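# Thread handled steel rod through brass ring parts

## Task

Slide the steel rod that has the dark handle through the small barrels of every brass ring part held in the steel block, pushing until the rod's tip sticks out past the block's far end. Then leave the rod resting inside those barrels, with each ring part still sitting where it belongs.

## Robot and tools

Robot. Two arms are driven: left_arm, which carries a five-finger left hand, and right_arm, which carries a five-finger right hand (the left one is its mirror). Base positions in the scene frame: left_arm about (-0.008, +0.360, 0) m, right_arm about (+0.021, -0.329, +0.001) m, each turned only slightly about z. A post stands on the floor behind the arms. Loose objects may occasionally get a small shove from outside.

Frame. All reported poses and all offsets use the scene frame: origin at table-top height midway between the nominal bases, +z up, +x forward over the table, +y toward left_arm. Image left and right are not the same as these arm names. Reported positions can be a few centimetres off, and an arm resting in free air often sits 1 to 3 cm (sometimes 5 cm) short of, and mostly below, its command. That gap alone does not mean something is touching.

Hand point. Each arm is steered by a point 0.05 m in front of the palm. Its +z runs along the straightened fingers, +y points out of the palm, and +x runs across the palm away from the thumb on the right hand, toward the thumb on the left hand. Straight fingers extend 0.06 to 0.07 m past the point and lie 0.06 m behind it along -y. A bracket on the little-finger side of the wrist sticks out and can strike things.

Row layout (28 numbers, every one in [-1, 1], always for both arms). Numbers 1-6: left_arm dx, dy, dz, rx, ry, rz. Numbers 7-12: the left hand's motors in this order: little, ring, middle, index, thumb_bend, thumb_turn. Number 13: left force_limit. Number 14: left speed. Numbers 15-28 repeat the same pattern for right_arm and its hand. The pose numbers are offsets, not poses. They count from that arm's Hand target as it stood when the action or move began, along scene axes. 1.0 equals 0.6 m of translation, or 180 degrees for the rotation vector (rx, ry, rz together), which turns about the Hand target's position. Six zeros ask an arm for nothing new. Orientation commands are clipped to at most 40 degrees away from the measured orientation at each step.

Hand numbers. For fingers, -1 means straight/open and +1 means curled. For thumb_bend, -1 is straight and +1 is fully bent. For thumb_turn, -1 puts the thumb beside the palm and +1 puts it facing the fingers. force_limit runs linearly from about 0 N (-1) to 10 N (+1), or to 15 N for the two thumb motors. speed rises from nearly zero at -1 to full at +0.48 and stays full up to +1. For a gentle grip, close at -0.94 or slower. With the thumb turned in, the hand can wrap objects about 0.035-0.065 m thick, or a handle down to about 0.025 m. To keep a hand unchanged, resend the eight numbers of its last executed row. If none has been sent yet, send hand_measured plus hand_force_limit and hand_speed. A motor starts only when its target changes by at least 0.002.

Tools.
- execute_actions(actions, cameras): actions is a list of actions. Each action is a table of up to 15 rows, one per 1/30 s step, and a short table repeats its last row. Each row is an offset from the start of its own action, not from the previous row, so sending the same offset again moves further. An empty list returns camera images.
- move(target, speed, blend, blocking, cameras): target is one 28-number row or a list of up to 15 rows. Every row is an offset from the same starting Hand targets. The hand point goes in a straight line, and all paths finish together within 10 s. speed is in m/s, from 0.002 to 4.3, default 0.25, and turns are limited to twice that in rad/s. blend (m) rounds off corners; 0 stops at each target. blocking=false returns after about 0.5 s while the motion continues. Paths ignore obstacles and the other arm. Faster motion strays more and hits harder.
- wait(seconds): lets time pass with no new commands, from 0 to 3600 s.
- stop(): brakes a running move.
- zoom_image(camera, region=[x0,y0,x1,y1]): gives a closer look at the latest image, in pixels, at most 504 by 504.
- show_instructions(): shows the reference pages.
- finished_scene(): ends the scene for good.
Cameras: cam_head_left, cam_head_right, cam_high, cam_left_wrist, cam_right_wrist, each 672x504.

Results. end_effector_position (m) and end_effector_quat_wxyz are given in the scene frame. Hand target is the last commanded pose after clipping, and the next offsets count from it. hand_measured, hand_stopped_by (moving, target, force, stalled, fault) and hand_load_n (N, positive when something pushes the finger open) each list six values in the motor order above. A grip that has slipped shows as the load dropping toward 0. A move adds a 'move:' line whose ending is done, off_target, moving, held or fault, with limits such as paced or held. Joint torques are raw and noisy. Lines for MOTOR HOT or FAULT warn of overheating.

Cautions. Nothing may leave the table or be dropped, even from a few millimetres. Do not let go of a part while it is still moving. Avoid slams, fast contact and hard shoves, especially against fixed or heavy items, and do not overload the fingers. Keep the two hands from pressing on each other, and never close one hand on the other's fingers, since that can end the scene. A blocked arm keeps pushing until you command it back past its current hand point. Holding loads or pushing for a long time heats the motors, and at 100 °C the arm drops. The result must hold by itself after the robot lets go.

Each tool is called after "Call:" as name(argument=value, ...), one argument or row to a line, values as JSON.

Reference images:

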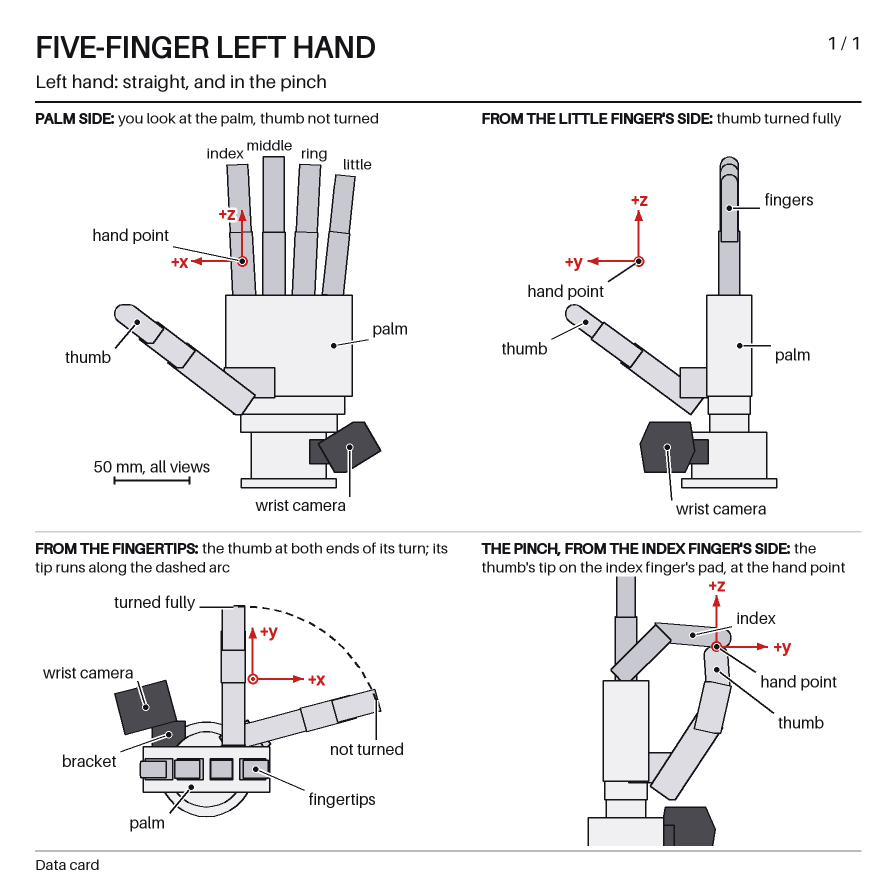

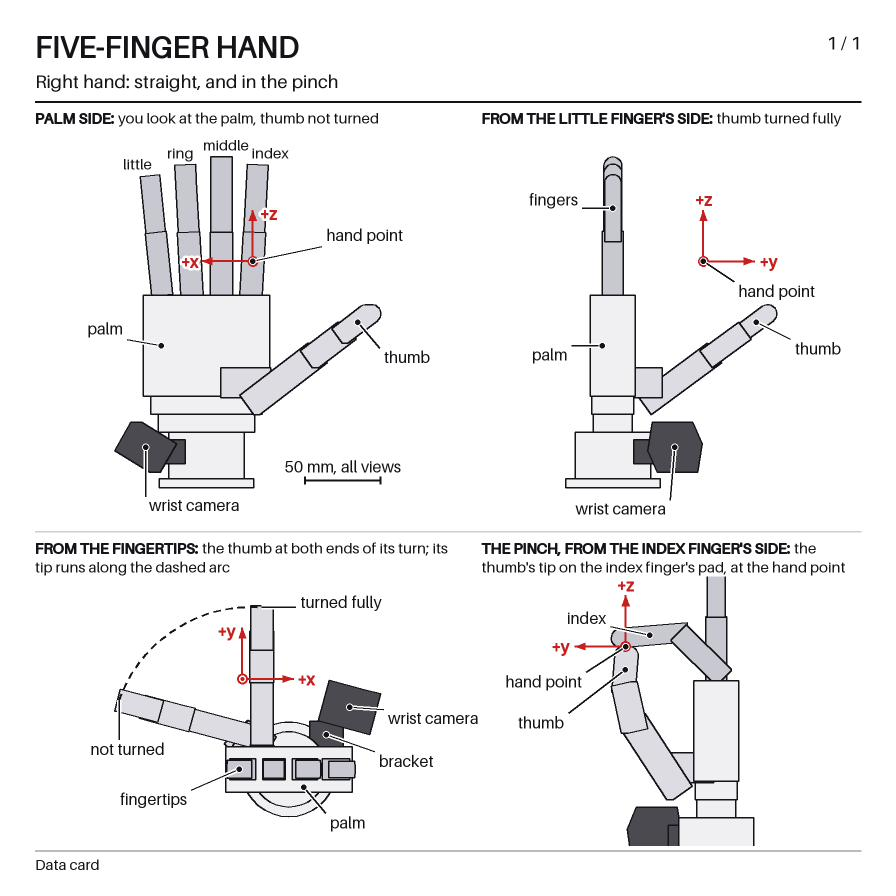

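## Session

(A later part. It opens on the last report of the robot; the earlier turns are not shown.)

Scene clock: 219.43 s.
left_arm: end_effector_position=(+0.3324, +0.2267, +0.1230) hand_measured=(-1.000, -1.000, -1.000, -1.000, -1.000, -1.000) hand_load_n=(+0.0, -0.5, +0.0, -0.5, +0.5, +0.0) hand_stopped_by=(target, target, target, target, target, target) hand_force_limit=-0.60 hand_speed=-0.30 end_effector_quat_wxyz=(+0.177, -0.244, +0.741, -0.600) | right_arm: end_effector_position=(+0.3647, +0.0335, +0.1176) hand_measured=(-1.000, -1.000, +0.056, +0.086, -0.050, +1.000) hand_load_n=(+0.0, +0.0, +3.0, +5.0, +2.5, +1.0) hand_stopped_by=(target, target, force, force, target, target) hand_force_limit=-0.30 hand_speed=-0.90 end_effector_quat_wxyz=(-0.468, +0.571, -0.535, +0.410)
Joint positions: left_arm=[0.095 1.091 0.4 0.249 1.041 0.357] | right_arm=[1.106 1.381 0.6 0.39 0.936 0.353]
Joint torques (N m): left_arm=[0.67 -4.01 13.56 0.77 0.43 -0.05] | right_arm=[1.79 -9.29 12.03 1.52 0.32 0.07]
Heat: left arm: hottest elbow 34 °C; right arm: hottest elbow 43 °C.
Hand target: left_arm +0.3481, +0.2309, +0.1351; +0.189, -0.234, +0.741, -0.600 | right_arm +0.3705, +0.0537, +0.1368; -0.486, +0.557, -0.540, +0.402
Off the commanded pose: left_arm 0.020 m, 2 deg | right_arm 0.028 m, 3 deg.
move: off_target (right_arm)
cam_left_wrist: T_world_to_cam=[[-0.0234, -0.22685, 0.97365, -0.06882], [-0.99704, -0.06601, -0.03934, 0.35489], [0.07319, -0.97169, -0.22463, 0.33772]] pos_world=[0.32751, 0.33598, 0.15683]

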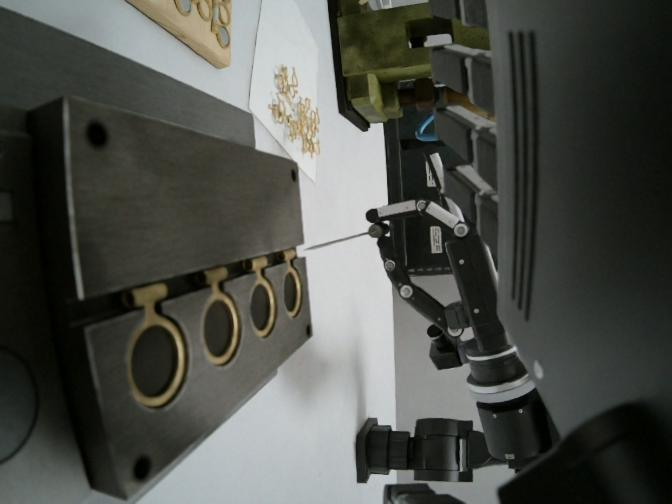

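Call:
move(
  target=[0,0,0,0,0,0,-1,-1,-1,-1,-1,-1,-0.6,-0.3,-0.0019,0.0132,0,0,0,0,-1,-1,0.46,0.46,-0.05,1,-0.3,-0.9],
  speed=0.04,
  cameras=["cam_left_wrist"],
)

Call:
zoom_image(
  camera="cam_left_wrist",
  region=[250, 190, 400, 290],
)

Scene clock: 220.53 s.
left_arm: end_effector_position=(+0.3324, +0.2267, +0.1230) hand_measured=(-1.000, -1.000, -1.000, -1.000, -1.000, -1.000) hand_load_n=(+0.0, +0.0, +0.0, +0.0, +0.0, +0.0) hand_stopped_by=(target, target, target, target, target, target) hand_force_limit=-0.60 hand_speed=-0.30 end_effector_quat_wxyz=(+0.177, -0.244, +0.741, -0.600) | right_arm: end_effector_position=(+0.3640, +0.0417, +0.1184) hand_measured=(-1.000, -1.000, +0.056, +0.086, -0.050, +1.000) hand_load_n=(+0.0, +0.0, +2.5, +5.0, +3.0, +0.5) hand_stopped_by=(target, target, force, force, target, target) hand_force_limit=-0.30 hand_speed=-0.90 end_effector_quat_wxyz=(-0.470, +0.570, -0.535, +0.410)
Joint positions: left_arm=[0.095 1.091 0.4 0.249 1.041 0.357] | right_arm=[1.119 1.397 0.617 0.388 0.948 0.36]
Joint torques (N m): left_arm=[0.79 -3.96 13.55 0.75 0.43 -0.05] | right_arm=[1.9 -9.52 12.1 1.37 0.35 0.08]
Heat: left arm: hottest elbow 34 °C; right arm: hottest elbow 43 °C.
Hand target: left_arm +0.3481, +0.2309, +0.1351; +0.189, -0.234, +0.741, -0.600 | right_arm +0.3693, +0.0615, +0.1367; -0.486, +0.557, -0.540, +0.402
Off the commanded pose: left_arm 0.020 m, 2 deg | right_arm 0.028 m, 3 deg.
move: off_target (right_arm)
cam_left_wrist: T_world_to_cam=[[-0.0234, -0.22685, 0.97365, -0.06882], [-0.99704, -0.06601, -0.03934, 0.35489], [0.07319, -0.97169, -0.22463, 0.33772]] pos_world=[0.32751, 0.33598, 0.15683]

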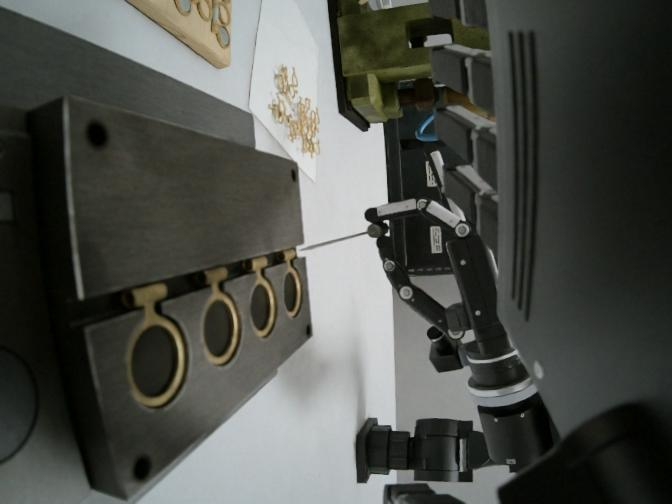

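Scaled by 3.360 from the camera's image (finer frame: 960x720).

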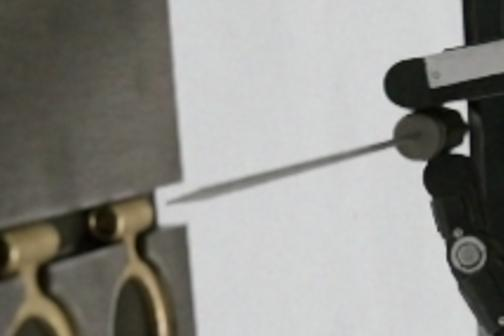

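Call:
move(
  target=[0,0,0,0,0,0,-1,-1,-1,-1,-1,-1,-0.6,-0.3,-0.002,0.0065,-0.0015,-0.0014,-0.0003,0,-1,-1,0.46,0.46,-0.05,1,-0.3,-0.9],
  speed=0.04,
  cameras=["cam_left_wrist"],
)

Call:
zoom_image(
  camera="cam_left_wrist",
  region=[250, 190, 400, 290],
)

Scene clock: 221.57 s.
left_arm: end_effector_position=(+0.3324, +0.2267, +0.1230) hand_measured=(-1.000, -1.000, -1.000, -1.000, -1.000, -1.000) hand_load_n=(+0.0, +0.0, +0.0, +0.0, +0.0, -0.5) hand_stopped_by=(target, target, target, target, target, target) hand_force_limit=-0.60 hand_speed=-0.30 end_effector_quat_wxyz=(+0.177, -0.244, +0.741, -0.600) | right_arm: end_effector_position=(+0.3634, +0.0456, +0.1179) hand_measured=(-1.000, -1.000, +0.056, +0.086, -0.050, +1.000) hand_load_n=(+0.0, +0.0, +2.5, +5.0, +3.0, +0.5) hand_stopped_by=(target, target, force, force, target, target) hand_force_limit=-0.30 hand_speed=-0.90 end_effector_quat_wxyz=(-0.469, +0.570, -0.535, +0.411)
Joint positions: left_arm=[0.095 1.091 0.4 0.249 1.041 0.357] | right_arm=[1.126 1.407 0.626 0.388 0.957 0.361]
Joint torques (N m): left_arm=[0.67 -3.96 13.52 0.77 0.43 -0.05] | right_arm=[1.96 -9.76 12.05 1.25 0.33 0.06]
Heat: left arm: hottest elbow 34 °C; right arm: hottest elbow 43 °C.
Hand target: left_arm +0.3481, +0.2309, +0.1351; +0.189, -0.234, +0.741, -0.600 | right_arm +0.3682, +0.0655, +0.1361; -0.485, +0.558, -0.539, +0.403
Off the commanded pose: left_arm 0.020 m, 2 deg | right_arm 0.027 m, 2 deg.
move: off_target (right_arm)
cam_left_wrist: T_world_to_cam=[[-0.0234, -0.22685, 0.97365, -0.06882], [-0.99704, -0.06601, -0.03934, 0.35489], [0.07319, -0.97169, -0.22463, 0.33772]] pos_world=[0.32751, 0.33598, 0.15683]

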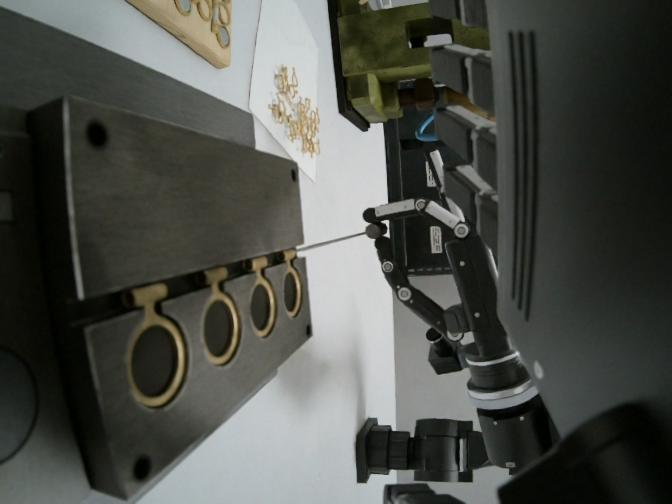

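Scaled by 3.360 from the camera's image (finer frame: 960x720).

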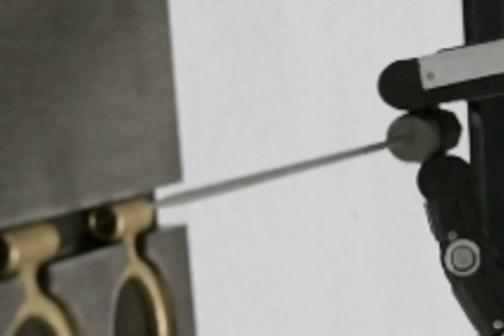

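Call:
move(
  target=[0,0,0,0,0,0,-1,-1,-1,-1,-1,-1,-0.6,-0.3,-0.0017,0.005,-0.001,0,0,0,-1,-1,0.46,0.46,-0.05,1,-0.3,-0.9],
  speed=0.04,
  cameras=["cam_left_wrist"],
)

Call:
zoom_image(
  camera="cam_left_wrist",
  region=[250, 190, 400, 290],
)

Scene clock: 222.73 s.
left_arm: end_effector_position=(+0.3324, +0.2267, +0.1230) hand_measured=(-1.000, -1.000, -1.000, -1.000, -1.000, -1.000) hand_load_n=(+0.0, +0.0, +0.0, +0.0, +0.0, -0.5) hand_stopped_by=(target, target, target, target, target, target) hand_force_limit=-0.60 hand_speed=-0.30 end_effector_quat_wxyz=(+0.177, -0.244, +0.741, -0.600) | right_arm: end_effector_position=(+0.3625, +0.0481, +0.1170) hand_measured=(-1.000, -1.000, +0.056, +0.086, -0.050, +1.000) hand_load_n=(+0.0, +0.0, +2.5, +5.0, +3.0, +0.5) hand_stopped_by=(target, target, force, force, target, target) hand_force_limit=-0.30 hand_speed=-0.90 end_effector_quat_wxyz=(-0.469, +0.570, -0.534, +0.412)
Joint positions: left_arm=[0.095 1.091 0.4 0.249 1.041 0.357] | right_arm=[1.132 1.414 0.631 0.384 0.962 0.364]
Joint torques (N m): left_arm=[0.73 -3.96 13.55 0.77 0.43 -0.05] | right_arm=[1.73 -9.82 12.04 1.32 0.34 0.08]
Heat: left arm: hottest elbow 34 °C; right arm: hottest elbow 43 °C.
Hand target: left_arm +0.3481, +0.2309, +0.1351; +0.189, -0.234, +0.741, -0.600 | right_arm +0.3672, +0.0685, +0.1354; -0.485, +0.558, -0.539, +0.403
Off the commanded pose: left_arm 0.020 m, 2 deg | right_arm 0.028 m, 3 deg.
move: off_target (right_arm)
cam_left_wrist: T_world_to_cam=[[-0.0234, -0.22685, 0.97365, -0.06882], [-0.99704, -0.06601, -0.03934, 0.35489], [0.07319, -0.97169, -0.22463, 0.33772]] pos_world=[0.32751, 0.33598, 0.15683]

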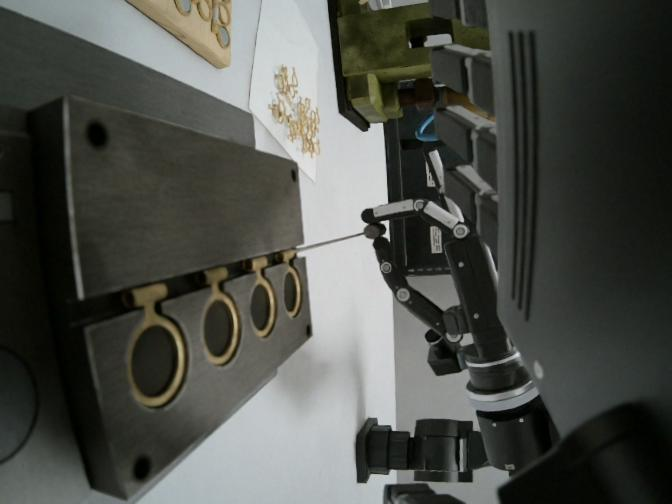

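Scaled by 3.360 from the camera's image (finer frame: 960x720).

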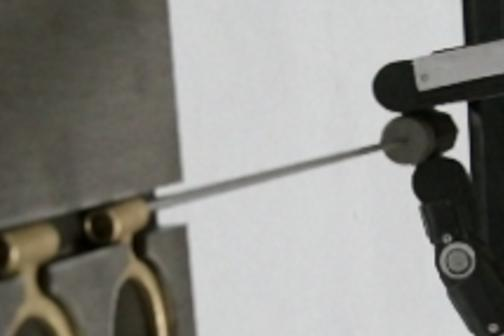

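Call:
zoom_image(
  camera="cam_left_wrist",
  region=[260, 225, 330, 275],
)

Scaled by 7.200 from the camera's image (finer frame: 960x720).

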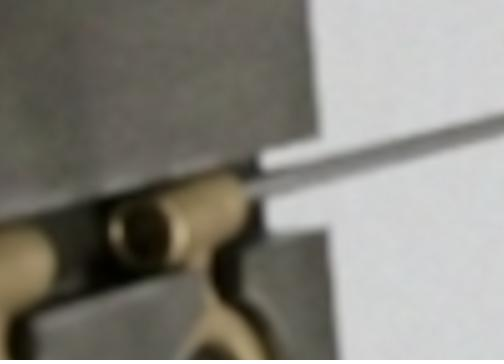

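Call:
move(
  target=[0,0,0,0,0,0,-1,-1,-1,-1,-1,-1,-0.6,-0.3,-0.0019,0.0026,0,0,0,0,-1,-1,0.46,0.46,-0.05,1,-0.3,-0.9],
  speed=0.04,
  cameras=["cam_left_wrist"],
)

Call:
zoom_image(
  camera="cam_left_wrist",
  region=[260, 225, 330, 275],
)

Scene clock: 225.30 s.
left_arm: end_effector_position=(+0.3324, +0.2267, +0.1230) hand_measured=(-1.000, -1.000, -1.000, -1.000, -1.000, -1.000) hand_load_n=(+0.0, +0.0, +0.0, +0.0, +0.0, +0.0) hand_stopped_by=(target, target, target, target, target, target) hand_force_limit=-0.60 hand_speed=-0.30 end_effector_quat_wxyz=(+0.177, -0.244, +0.741, -0.600) | right_arm: end_effector_position=(+0.3611, +0.0485, +0.1161) hand_measured=(-1.000, -1.000, +0.056, +0.086, -0.050, +1.000) hand_load_n=(+0.0, +0.0, +2.5, +5.0, +2.5, +0.5) hand_stopped_by=(target, target, force, force, target, target) hand_force_limit=-0.30 hand_speed=-0.90 end_effector_quat_wxyz=(-0.468, +0.570, -0.535, +0.412)
Joint positions: left_arm=[0.095 1.091 0.4 0.249 1.041 0.357] | right_arm=[1.136 1.415 0.631 0.381 0.967 0.368]
Joint torques (N m): left_arm=[0.67 -4.01 13.53 0.75 0.43 -0.05] | right_arm=[1.9 -9.82 12.23 1.35 0.33 0.06]
Heat: left arm: hottest elbow 34 °C; right arm: hottest elbow 43 °C.
Hand target: left_arm +0.3481, +0.2309, +0.1351; +0.189, -0.234, +0.741, -0.600 | right_arm +0.3661, +0.0700, +0.1354; -0.485, +0.558, -0.539, +0.403
Off the commanded pose: left_arm 0.020 m, 2 deg | right_arm 0.029 m, 3 deg.
move: off_target (right_arm)
cam_left_wrist: T_world_to_cam=[[-0.0234, -0.22685, 0.97365, -0.06882], [-0.99704, -0.06601, -0.03934, 0.35489], [0.07319, -0.97169, -0.22463, 0.33772]] pos_world=[0.32751, 0.33598, 0.15683]

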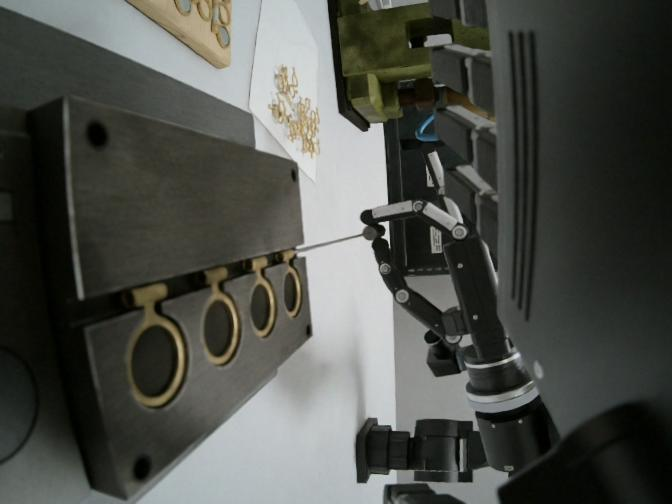

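Scaled by 7.200 from the camera's image (finer frame: 960x720).

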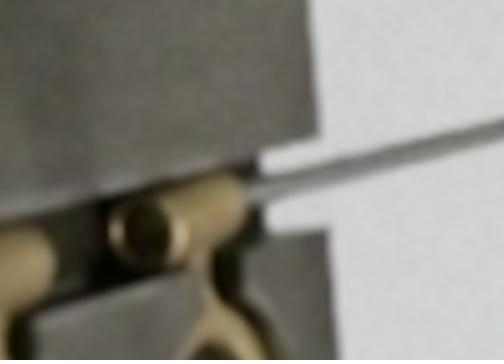

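Call:
zoom_image(
  camera="cam_left_wrist",
  region=[250, 190, 400, 290],
)

Scaled by 3.360 from the camera's image (finer frame: 960x720).

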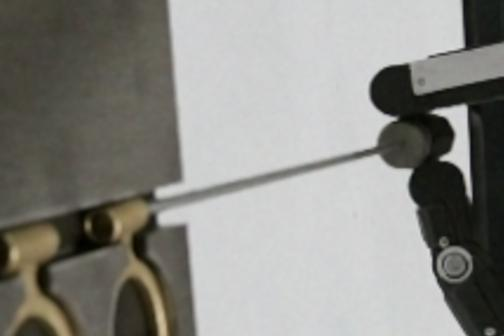

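Call:
move(
  target=[0,0,0,0,0,0,-1,-1,-1,-1,-1,-1,-0.6,-0.3,-0.0022,-0.0043,0.0178,0,0,0,-1,-1,0.46,0.46,-0.05,1,-0.3,-0.9],
  speed=0.05,
  cameras=["cam_left_wrist"],
)

Call:
zoom_image(
  camera="cam_left_wrist",
  region=[250, 190, 400, 290],
)

Scene clock: 229.47 s.
left_arm: end_effector_position=(+0.3324, +0.2267, +0.1230) hand_measured=(-1.000, -1.000, -1.000, -1.000, -1.000, -1.000) hand_load_n=(+0.0, +0.0, +0.0, +0.0, +0.0, +0.0) hand_stopped_by=(target, target, target, target, target, target) hand_force_limit=-0.60 hand_speed=-0.30 end_effector_quat_wxyz=(+0.177, -0.244, +0.741, -0.600) | right_arm: end_effector_position=(+0.3605, +0.0474, +0.1175) hand_measured=(-1.000, -1.000, +0.056, +0.086, -0.050, +1.000) hand_load_n=(+0.0, +0.0, +2.5, +5.5, +2.5, +1.0) hand_stopped_by=(target, target, force, force, target, target) hand_force_limit=-0.30 hand_speed=-0.90 end_effector_quat_wxyz=(-0.461, +0.576, -0.534, +0.414)
Joint positions: left_arm=[0.095 1.091 0.4 0.249 1.041 0.357] | right_arm=[1.136 1.406 0.639 0.345 0.967 0.37]
Joint torques (N m): left_arm=[0.67 -4.01 13.53 0.73 0.43 -0.05] | right_arm=[2.02 -11.46 12.1 1.35 0.33 0.06]
Heat: left arm: hottest elbow 34 °C; right arm: hottest elbow 43 °C.
Hand target: left_arm +0.3481, +0.2309, +0.1351; +0.189, -0.234, +0.741, -0.600 | right_arm +0.3648, +0.0674, +0.1459; -0.485, +0.558, -0.539, +0.403
Off the commanded pose: left_arm 0.020 m, 2 deg | right_arm 0.035 m, 4 deg.
move: off_target (right_arm)
cam_left_wrist: T_world_to_cam=[[-0.0234, -0.22685, 0.97365, -0.06882], [-0.99704, -0.06601, -0.03934, 0.35489], [0.07319, -0.97169, -0.22463, 0.33772]] pos_world=[0.32751, 0.33598, 0.15683]

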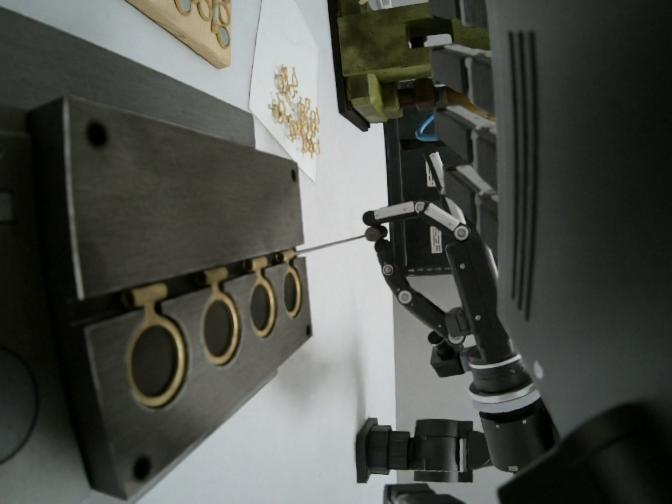

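Scaled by 3.360 from the camera's image (finer frame: 960x720).

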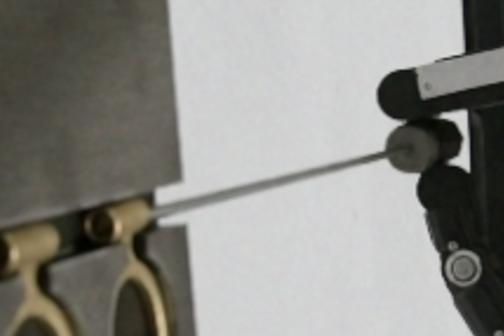

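Call:
zoom_image(
  camera="cam_left_wrist",
  region=[260, 225, 330, 275],
)

Scaled by 7.200 from the camera's image (finer frame: 960x720).

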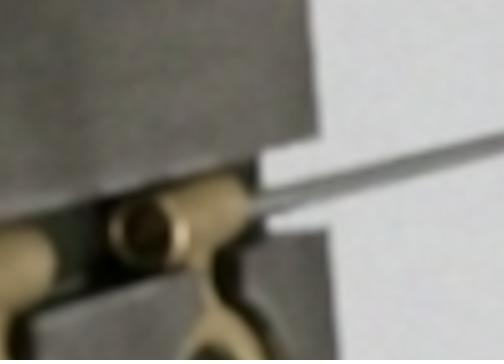

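Call:
move(
  target=[0,0,0,0,0,0,-1,-1,-1,-1,-1,-1,-0.6,-0.3,0.0013,0.0027,-0.0108,0,0,0,-1,-1,0.46,0.46,-0.05,1,-0.3,-0.9],
  speed=0.03,
  cameras=["cam_left_wrist"],
)

Call:
zoom_image(
  camera="cam_left_wrist",
  region=[250, 190, 400, 290],
)

Call:
zoom_image(
  camera="cam_left_wrist",
  region=[260, 225, 330, 275],
)

Scene clock: 231.23 s.
left_arm: end_effector_position=(+0.3324, +0.2267, +0.1230) hand_measured=(-1.000, -1.000, -1.000, -1.000, -1.000, -1.000) hand_load_n=(+0.0, +0.0, +0.0, +0.0, +0.0, -0.5) hand_stopped_by=(target, target, target, target, target, target) hand_force_limit=-0.60 hand_speed=-0.30 end_effector_quat_wxyz=(+0.177, -0.244, +0.741, -0.600) | right_arm: end_effector_position=(+0.3605, +0.0474, +0.1175) hand_measured=(-1.000, -1.000, +0.056, +0.086, -0.050, +1.000) hand_load_n=(+0.0, +0.0, +2.5, +5.0, +3.0, +1.0) hand_stopped_by=(target, target, force, force, target, target) hand_force_limit=-0.30 hand_speed=-0.90 end_effector_quat_wxyz=(-0.461, +0.576, -0.534, +0.414)
Joint positions: left_arm=[0.095 1.091 0.4 0.249 1.041 0.357] | right_arm=[1.136 1.406 0.639 0.345 0.967 0.37]
Joint torques (N m): left_arm=[0.73 -4.07 13.53 0.76 0.42 -0.05] | right_arm=[1.9 -9.88 11.85 2 0.34 0.06]
Heat: left arm: hottest elbow 34 °C; right arm: hottest elbow 43 °C.
Hand target: left_arm +0.3481, +0.2309, +0.1351; +0.189, -0.234, +0.741, -0.600 | right_arm +0.3656, +0.0690, +0.1395; -0.485, +0.558, -0.539, +0.403
Off the commanded pose: left_arm 0.020 m, 2 deg | right_arm 0.031 m, 4 deg.
move: off_target (right_arm)
cam_left_wrist: T_world_to_cam=[[-0.0234, -0.22685, 0.97365, -0.06882], [-0.99704, -0.06601, -0.03934, 0.35489], [0.07319, -0.97169, -0.22463, 0.33772]] pos_world=[0.32751, 0.33598, 0.15683]

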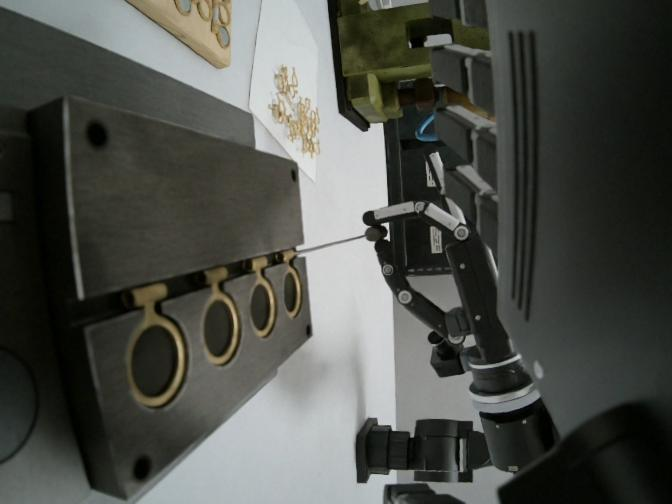

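Scaled by 3.360 from the camera's image (finer frame: 960x720).

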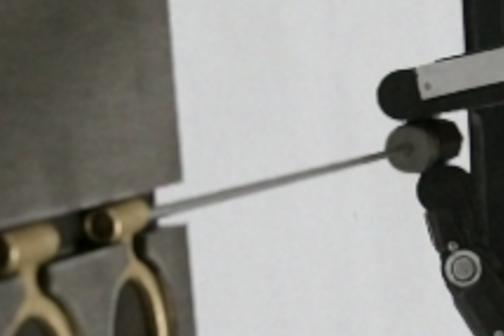

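Scaled by 7.200 from the camera's image (finer frame: 960x720).

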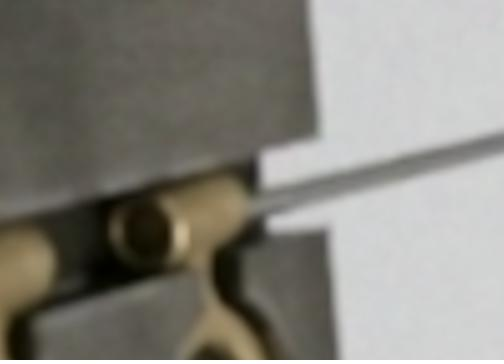

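Call:
move(
  target=[0,0,0,0,0,0,-1,-1,-1,-1,-1,-1,-0.6,-0.3,-0.0008,0.0049,0,0,0,0,-1,-1,0.46,0.46,-0.05,1,-0.3,-0.9],
  speed=0.03,
  cameras=["cam_left_wrist"],
)

Call:
zoom_image(
  camera="cam_left_wrist",
  region=[260, 225, 330, 275],
)

Scene clock: 231.93 s.
left_arm: end_effector_position=(+0.3324, +0.2267, +0.1230) hand_measured=(-1.000, -1.000, -1.000, -1.000, -1.000, -1.000) hand_load_n=(+0.0, +0.0, +0.0, +0.0, +0.0, +0.0) hand_stopped_by=(target, target, target, target, target, target) hand_force_limit=-0.60 hand_speed=-0.30 end_effector_quat_wxyz=(+0.177, -0.244, +0.741, -0.600) | right_arm: end_effector_position=(+0.3591, +0.0483, +0.1173) hand_measured=(-1.000, -1.000, +0.056, +0.086, -0.050, +1.000) hand_load_n=(+0.5, +0.0, +2.5, +5.0, +3.0, +0.5) hand_stopped_by=(target, target, force, force, target, target) hand_force_limit=-0.30 hand_speed=-0.90 end_effector_quat_wxyz=(-0.462, +0.575, -0.534, +0.414)
Joint positions: left_arm=[0.095 1.091 0.4 0.249 1.041 0.357] | right_arm=[1.14 1.407 0.639 0.345 0.971 0.373]
Joint torques (N m): left_arm=[0.67 -3.96 13.55 0.75 0.43 -0.05] | right_arm=[1.96 -9.76 12.38 1.89 0.34 0.06]
Heat: left arm: hottest elbow 34 °C; right arm: hottest elbow 43 °C.
Hand target: left_arm +0.3481, +0.2309, +0.1351; +0.189, -0.234, +0.741, -0.600 | right_arm +0.3649, +0.0720, +0.1396; -0.485, +0.558, -0.539, +0.403
Off the commanded pose: left_arm 0.020 m, 2 deg | right_arm 0.033 m, 4 deg.
move: off_target (right_arm)
cam_left_wrist: T_world_to_cam=[[-0.0234, -0.22685, 0.97365, -0.06882], [-0.99704, -0.06601, -0.03934, 0.35489], [0.07319, -0.97169, -0.22463, 0.33772]] pos_world=[0.32751, 0.33598, 0.15683]

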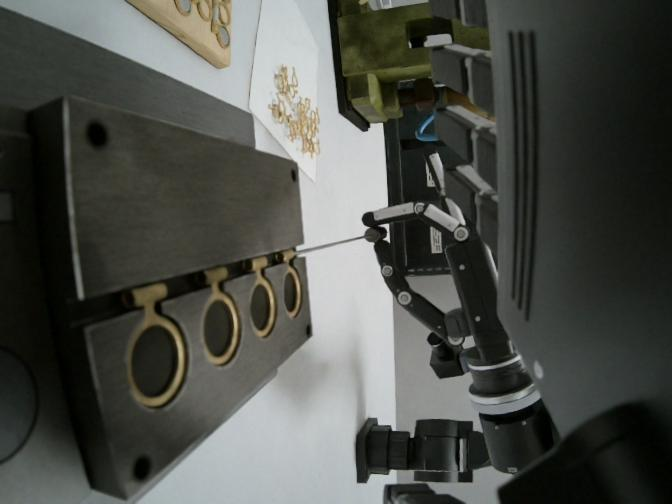

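Scaled by 7.200 from the camera's image (finer frame: 960x720).

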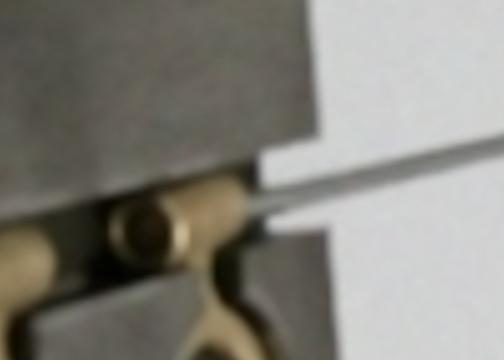

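Call:
move(
  target=[0,0,0,0,0,0,-1,-1,-1,-1,-1,-1,-0.6,-0.3,0.0023,0.0045,-0.0008,0,0,0,-1,-1,0.46,0.46,-0.05,1,-0.3,-0.9],
  speed=0.03,
  cameras=["cam_left_wrist"],
)

Call:
zoom_image(
  camera="cam_left_wrist",
  region=[260, 225, 330, 275],
)

Scene clock: 232.77 s.
left_arm: end_effector_position=(+0.3324, +0.2267, +0.1230) hand_measured=(-1.000, -1.000, -1.000, -1.000, -1.000, -1.000) hand_load_n=(+0.0, +0.0, +0.0, +0.0, +0.0, +0.0) hand_stopped_by=(target, target, target, target, target, target) hand_force_limit=-0.60 hand_speed=-0.30 end_effector_quat_wxyz=(+0.177, -0.244, +0.741, -0.600) | right_arm: end_effector_position=(+0.3608, +0.0520, +0.1174) hand_measured=(-1.000, -1.000, +0.056, +0.086, -0.050, +1.000) hand_load_n=(+0.0, +0.0, +3.0, +5.0, +2.5, +0.5) hand_stopped_by=(target, target, force, force, target, target) hand_force_limit=-0.30 hand_speed=-0.90 end_effector_quat_wxyz=(-0.462, +0.575, -0.534, +0.414)
Joint positions: left_arm=[0.095 1.091 0.4 0.249 1.041 0.357] | right_arm=[1.141 1.417 0.65 0.345 0.971 0.373]
Joint torques (N m): left_arm=[0.67 -4.01 13.55 0.75 0.43 -0.05] | right_arm=[1.85 -9.99 12.11 1.95 0.32 0.05]
Heat: left arm: hottest elbow 34 °C; right arm: hottest elbow 43 °C.
Hand target: left_arm +0.3481, +0.2309, +0.1351; +0.189, -0.234, +0.741, -0.600 | right_arm +0.3664, +0.0748, +0.1391; -0.485, +0.558, -0.539, +0.403
Off the commanded pose: left_arm 0.020 m, 2 deg | right_arm 0.032 m, 4 deg.
move: off_target (right_arm)
cam_left_wrist: T_world_to_cam=[[-0.0234, -0.22685, 0.97365, -0.06882], [-0.99704, -0.06601, -0.03934, 0.35489], [0.07319, -0.97169, -0.22463, 0.33772]] pos_world=[0.32751, 0.33598, 0.15683]

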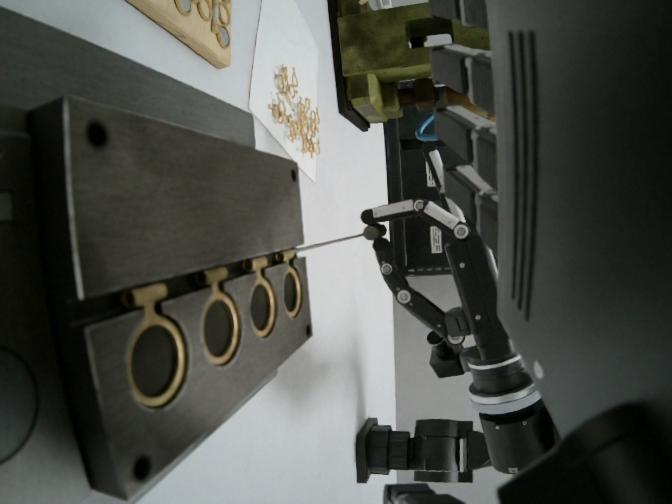

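Scaled by 7.200 from the camera's image (finer frame: 960x720).

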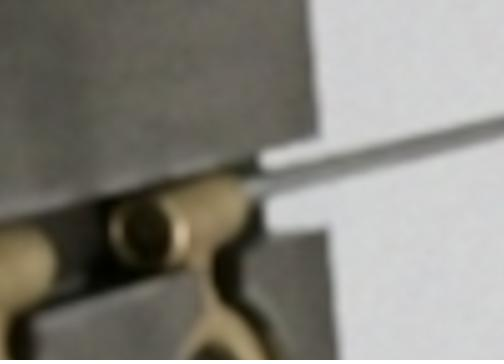

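Call:
zoom_image(
  camera="cam_left_wrist",
  region=[250, 190, 400, 290],
)

Scaled by 3.360 from the camera's image (finer frame: 960x720).

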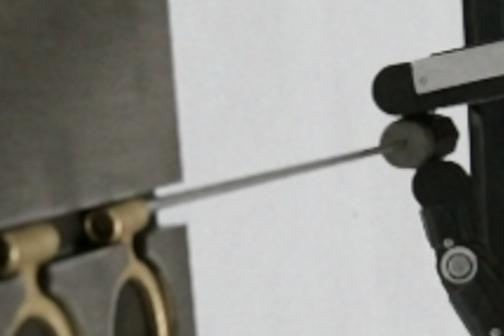

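Call:
move(
  target=[0,0,0,0,0,0,-1,-1,-1,-1,-1,-1,-0.6,-0.3,-0.0009,0.0058,0,0,0,0,-1,-1,0.46,0.46,-0.05,1,-0.3,-0.9],
  speed=0.03,
  cameras=["cam_left_wrist"],
)

Call:
zoom_image(
  camera="cam_left_wrist",
  region=[260, 225, 330, 275],
)

Scene clock: 234.43 s.
left_arm: end_effector_position=(+0.3324, +0.2267, +0.1230) hand_measured=(-1.000, -1.000, -1.000, -1.000, -1.000, -1.000) hand_load_n=(+0.0, +0.0, +0.0, +0.0, +0.0, +0.0) hand_stopped_by=(target, target, target, target, target, target) hand_force_limit=-0.60 hand_speed=-0.30 end_effector_quat_wxyz=(+0.177, -0.244, +0.741, -0.600) | right_arm: end_effector_position=(+0.3604, +0.0559, +0.1180) hand_measured=(-1.000, -1.000, +0.056, +0.086, -0.050, +1.000) hand_load_n=(+0.0, +0.0, +2.5, +5.0, +2.5, +1.0) hand_stopped_by=(target, target, force, force, target, target) hand_force_limit=-0.30 hand_speed=-0.90 end_effector_quat_wxyz=(-0.463, +0.574, -0.533, +0.413)
Joint positions: left_arm=[0.095 1.091 0.4 0.249 1.041 0.357] | right_arm=[1.146 1.424 0.658 0.345 0.976 0.375]
Joint torques (N m): left_arm=[0.67 -3.96 13.53 0.76 0.42 -0.05] | right_arm=[1.73 -9.99 12.14 1.84 0.34 0.06]
Heat: left arm: hottest elbow 34 °C; right arm: hottest elbow 44 °C.
Hand target: left_arm +0.3481, +0.2309, +0.1351; +0.189, -0.234, +0.741, -0.600 | right_arm +0.3658, +0.0782, +0.1390; -0.485, +0.558, -0.539, +0.403
Off the commanded pose: left_arm 0.020 m, 2 deg | right_arm 0.031 m, 3 deg.
move: off_target (right_arm)
cam_left_wrist: T_world_to_cam=[[-0.0234, -0.22685, 0.97365, -0.06882], [-0.99704, -0.06601, -0.03934, 0.35489], [0.07319, -0.97169, -0.22463, 0.33772]] pos_world=[0.32751, 0.33598, 0.15683]

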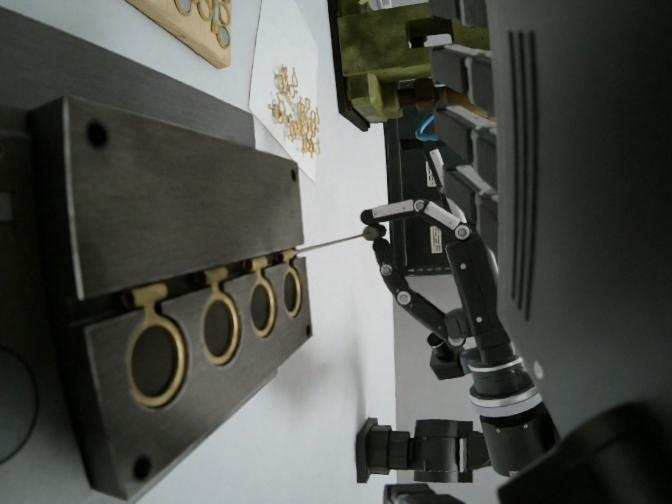

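Scaled by 7.200 from the camera's image (finer frame: 960x720).

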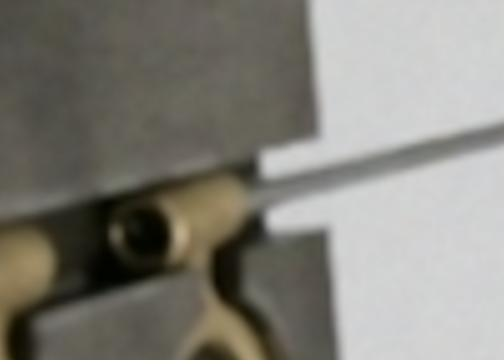

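Call:
zoom_image(
  camera="cam_left_wrist",
  region=[270, 240, 300, 264],
)

Scaled by 16.800 from the camera's image (finer frame: 960x720).

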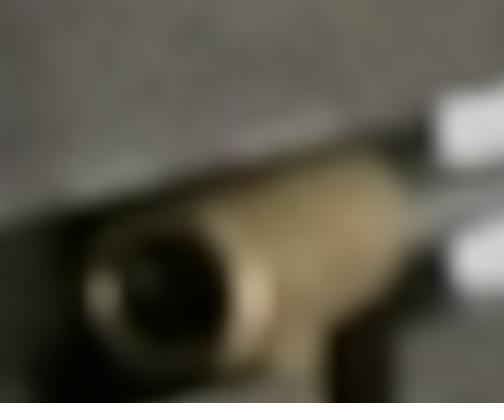

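Call:
move(
  target=[0,0,0,0,0,0,-1,-1,-1,-1,-1,-1,-0.6,-0.3,-0.001,0.0066,-0.0005,0,0,0,-1,-1,0.46,0.46,-0.05,1,-0.3,-0.9],
  speed=0.03,
  cameras=["cam_left_wrist"],
)

Call:
zoom_image(
  camera="cam_left_wrist",
  region=[270, 240, 300, 264],
)

Call:
zoom_image(
  camera="cam_left_wrist",
  region=[250, 190, 400, 290],
)

Scene clock: 235.80 s.
left_arm: end_effector_position=(+0.3324, +0.2267, +0.1230) hand_measured=(-1.000, -1.000, -1.000, -1.000, -1.000, -1.000) hand_load_n=(+0.0, +0.0, +0.0, +0.0, +0.0, -0.5) hand_stopped_by=(target, target, target, target, target, target) hand_force_limit=-0.60 hand_speed=-0.30 end_effector_quat_wxyz=(+0.177, -0.244, +0.741, -0.600) | right_arm: end_effector_position=(+0.3601, +0.0602, +0.1181) hand_measured=(-1.000, -1.000, +0.056, +0.086, -0.050, +1.000) hand_load_n=(+0.0, +0.0, +2.5, +5.0, +3.0, +0.5) hand_stopped_by=(target, target, force, force, target, target) hand_force_limit=-0.30 hand_speed=-0.90 end_effector_quat_wxyz=(-0.464, +0.574, -0.533, +0.413)
Joint positions: left_arm=[0.095 1.091 0.4 0.249 1.041 0.357] | right_arm=[1.152 1.433 0.666 0.345 0.981 0.378]
Joint torques (N m): left_arm=[0.73 -3.96 13.53 0.77 0.43 -0.05] | right_arm=[1.67 -10.29 12.25 1.74 0.35 0.05]
Heat: left arm: hottest elbow 34 °C; right arm: hottest elbow 43 °C.
Hand target: left_arm +0.3481, +0.2309, +0.1351; +0.189, -0.234, +0.741, -0.600 | right_arm +0.3652, +0.0821, +0.1387; -0.485, +0.558, -0.539, +0.403
Off the commanded pose: left_arm 0.020 m, 2 deg | right_arm 0.031 m, 3 deg.
move: off_target (right_arm)
cam_left_wrist: T_world_to_cam=[[-0.0234, -0.22685, 0.97365, -0.06882], [-0.99704, -0.06601, -0.03934, 0.35489], [0.07319, -0.97169, -0.22463, 0.33772]] pos_world=[0.32751, 0.33598, 0.15683]

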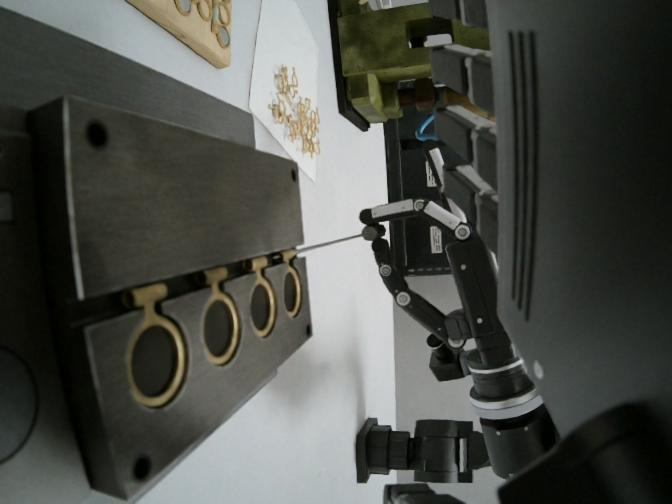

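Scaled by 16.800 from the camera's image (finer frame: 960x720).

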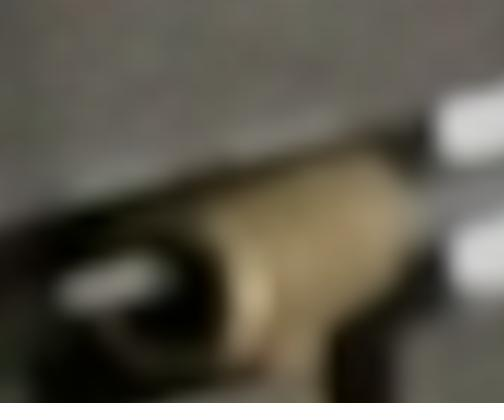

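Scaled by 3.360 from the camera's image (finer frame: 960x720).

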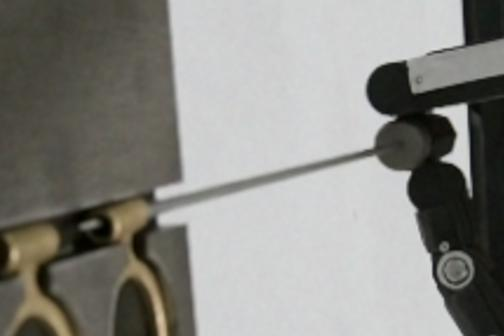

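Call:
move(
  target=[0,0,0,0,0,0,-1,-1,-1,-1,-1,-1,-0.6,-0.3,-0.0003,0.0117,-0.0004,0,0,0,-1,-1,0.46,0.46,-0.05,1,-0.3,-0.9],
  speed=0.03,
  cameras=["cam_left_wrist"],
)

Call:
zoom_image(
  camera="cam_left_wrist",
  region=[220, 225, 310, 285],
)

Call:
zoom_image(
  camera="cam_left_wrist",
  region=[250, 190, 400, 290],
)

Scene clock: 237.27 s.
left_arm: end_effector_position=(+0.3324, +0.2267, +0.1230) hand_measured=(-1.000, -1.000, -1.000, -1.000, -1.000, -1.000) hand_load_n=(+0.0, +0.0, +0.0, -0.5, +0.0, +0.0) hand_stopped_by=(target, target, target, target, target, target) hand_force_limit=-0.60 hand_speed=-0.30 end_effector_quat_wxyz=(+0.177, -0.244, +0.741, -0.600) | right_arm: end_effector_position=(+0.3602, +0.0677, +0.1185) hand_measured=(-1.000, -1.000, +0.056, +0.086, -0.050, +1.000) hand_load_n=(+0.0, +0.0, +3.0, +5.0, +3.0, +0.0) hand_stopped_by=(target, target, force, force, target, target) hand_force_limit=-0.30 hand_speed=-0.90 end_effector_quat_wxyz=(-0.466, +0.573, -0.533, +0.413)
Joint positions: left_arm=[0.095 1.091 0.4 0.249 1.041 0.357] | right_arm=[1.16 1.449 0.683 0.345 0.988 0.382]
Joint torques (N m): left_arm=[0.62 -3.96 13.52 0.76 0.43 -0.06] | right_arm=[1.9 -10.46 12.23 1.57 0.36 0.09]
Heat: left arm: hottest elbow 34 °C; right arm: hottest elbow 44 °C.
Hand target: left_arm +0.3481, +0.2309, +0.1351; +0.189, -0.234, +0.741, -0.600 | right_arm +0.3651, +0.0892, +0.1387; -0.485, +0.558, -0.539, +0.403
Off the commanded pose: left_arm 0.020 m, 2 deg | right_arm 0.030 m, 3 deg.
move: off_target (right_arm)
cam_left_wrist: T_world_to_cam=[[-0.0234, -0.22685, 0.97365, -0.06882], [-0.99704, -0.06601, -0.03934, 0.35489], [0.07319, -0.97169, -0.22463, 0.33772]] pos_world=[0.32751, 0.33598, 0.15683]

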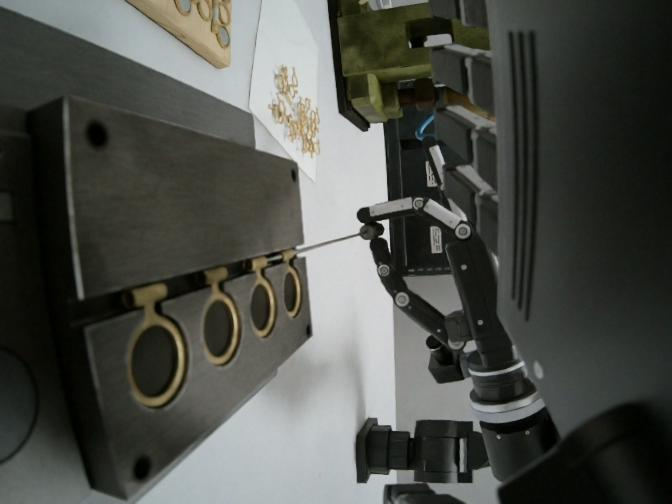

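Scaled by 5.600 from the camera's image (finer frame: 960x720).

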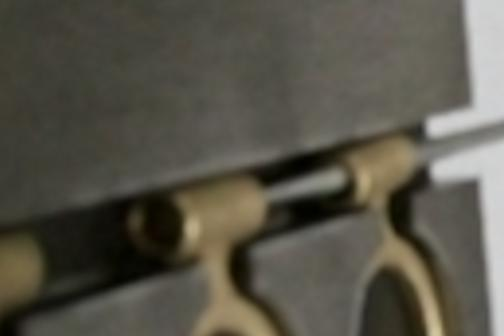

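Scaled by 3.360 from the camera's image (finer frame: 960x720).

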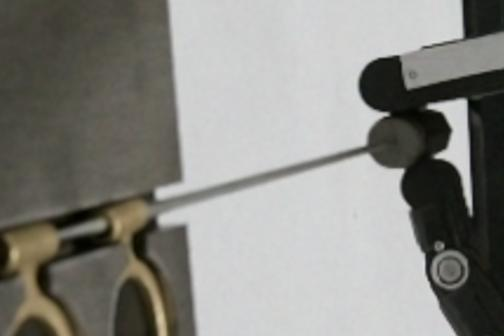

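Call:
zoom_image(
  camera="cam_left_wrist",
  region=[240, 240, 300, 280],
)

Scaled by 8.400 from the camera's image (finer frame: 960x720).

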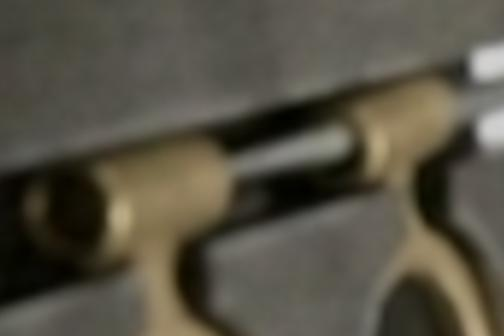

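Call:
move(
  target=[0,0,0,0,0,0,-1,-1,-1,-1,-1,-1,-0.6,-0.3,-0.0008,0.0083,-0.0004,0,0,0,-1,-1,0.46,0.46,-0.05,1,-0.3,-0.9],
  speed=0.03,
  cameras=["cam_left_wrist"],
)

Call:
zoom_image(
  camera="cam_left_wrist",
  region=[240, 240, 300, 280],
)

Call:
zoom_image(
  camera="cam_left_wrist",
  region=[250, 190, 400, 290],
)

Scene clock: 238.67 s.
left_arm: end_effector_position=(+0.3324, +0.2267, +0.1230) hand_measured=(-1.000, -1.000, -1.000, -1.000, -1.000, -1.000) hand_load_n=(+0.0, +0.0, +0.0, +0.0, +0.0, -0.5) hand_stopped_by=(target, target, target, target, target, target) hand_force_limit=-0.60 hand_speed=-0.30 end_effector_quat_wxyz=(+0.177, -0.244, +0.741, -0.600) | right_arm: end_effector_position=(+0.3599, +0.0731, +0.1186) hand_measured=(-1.000, -1.000, +0.056, +0.086, -0.050, +1.000) hand_load_n=(+0.0, +0.0, +3.0, +4.5, +3.0, +0.5) hand_stopped_by=(target, target, force, force, target, target) hand_force_limit=-0.30 hand_speed=-0.90 end_effector_quat_wxyz=(-0.467, +0.572, -0.533, +0.413)
Joint positions: left_arm=[0.095 1.091 0.4 0.249 1.041 0.357] | right_arm=[1.167 1.46 0.694 0.345 0.993 0.385]
Joint torques (N m): left_arm=[0.67 -4.01 13.55 0.76 0.43 -0.05] | right_arm=[1.79 -10.64 12.29 1.4 0.37 0.09]
Heat: left arm: hottest elbow 34 °C; right arm: hottest elbow 44 °C.
Hand target: left_arm +0.3481, +0.2309, +0.1351; +0.189, -0.234, +0.741, -0.600 | right_arm +0.3645, +0.0942, +0.1384; -0.485, +0.558, -0.539, +0.403
Off the commanded pose: left_arm 0.020 m, 2 deg | right_arm 0.029 m, 3 deg.
move: off_target (right_arm)
cam_left_wrist: T_world_to_cam=[[-0.0234, -0.22685, 0.97365, -0.06882], [-0.99704, -0.06601, -0.03934, 0.35489], [0.07319, -0.97169, -0.22463, 0.33772]] pos_world=[0.32751, 0.33598, 0.15683]

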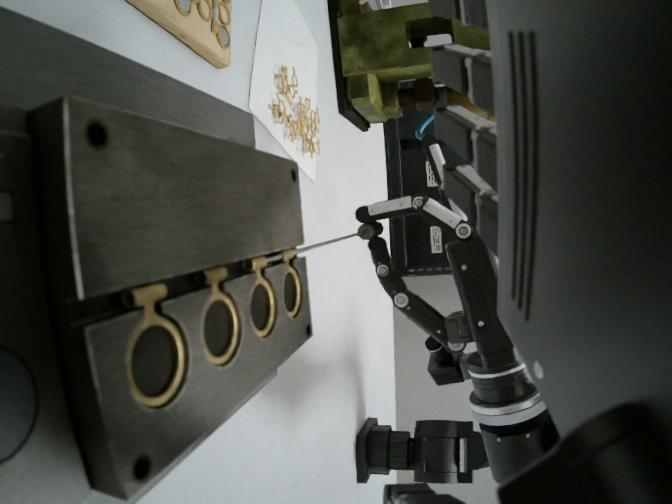

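Scaled by 8.400 from the camera's image (finer frame: 960x720).

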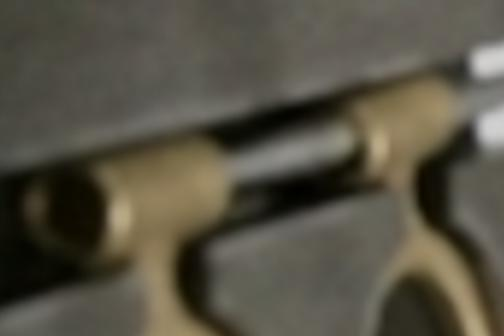

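Scaled by 3.360 from the camera's image (finer frame: 960x720).

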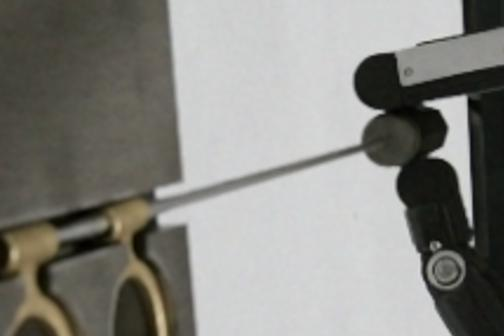

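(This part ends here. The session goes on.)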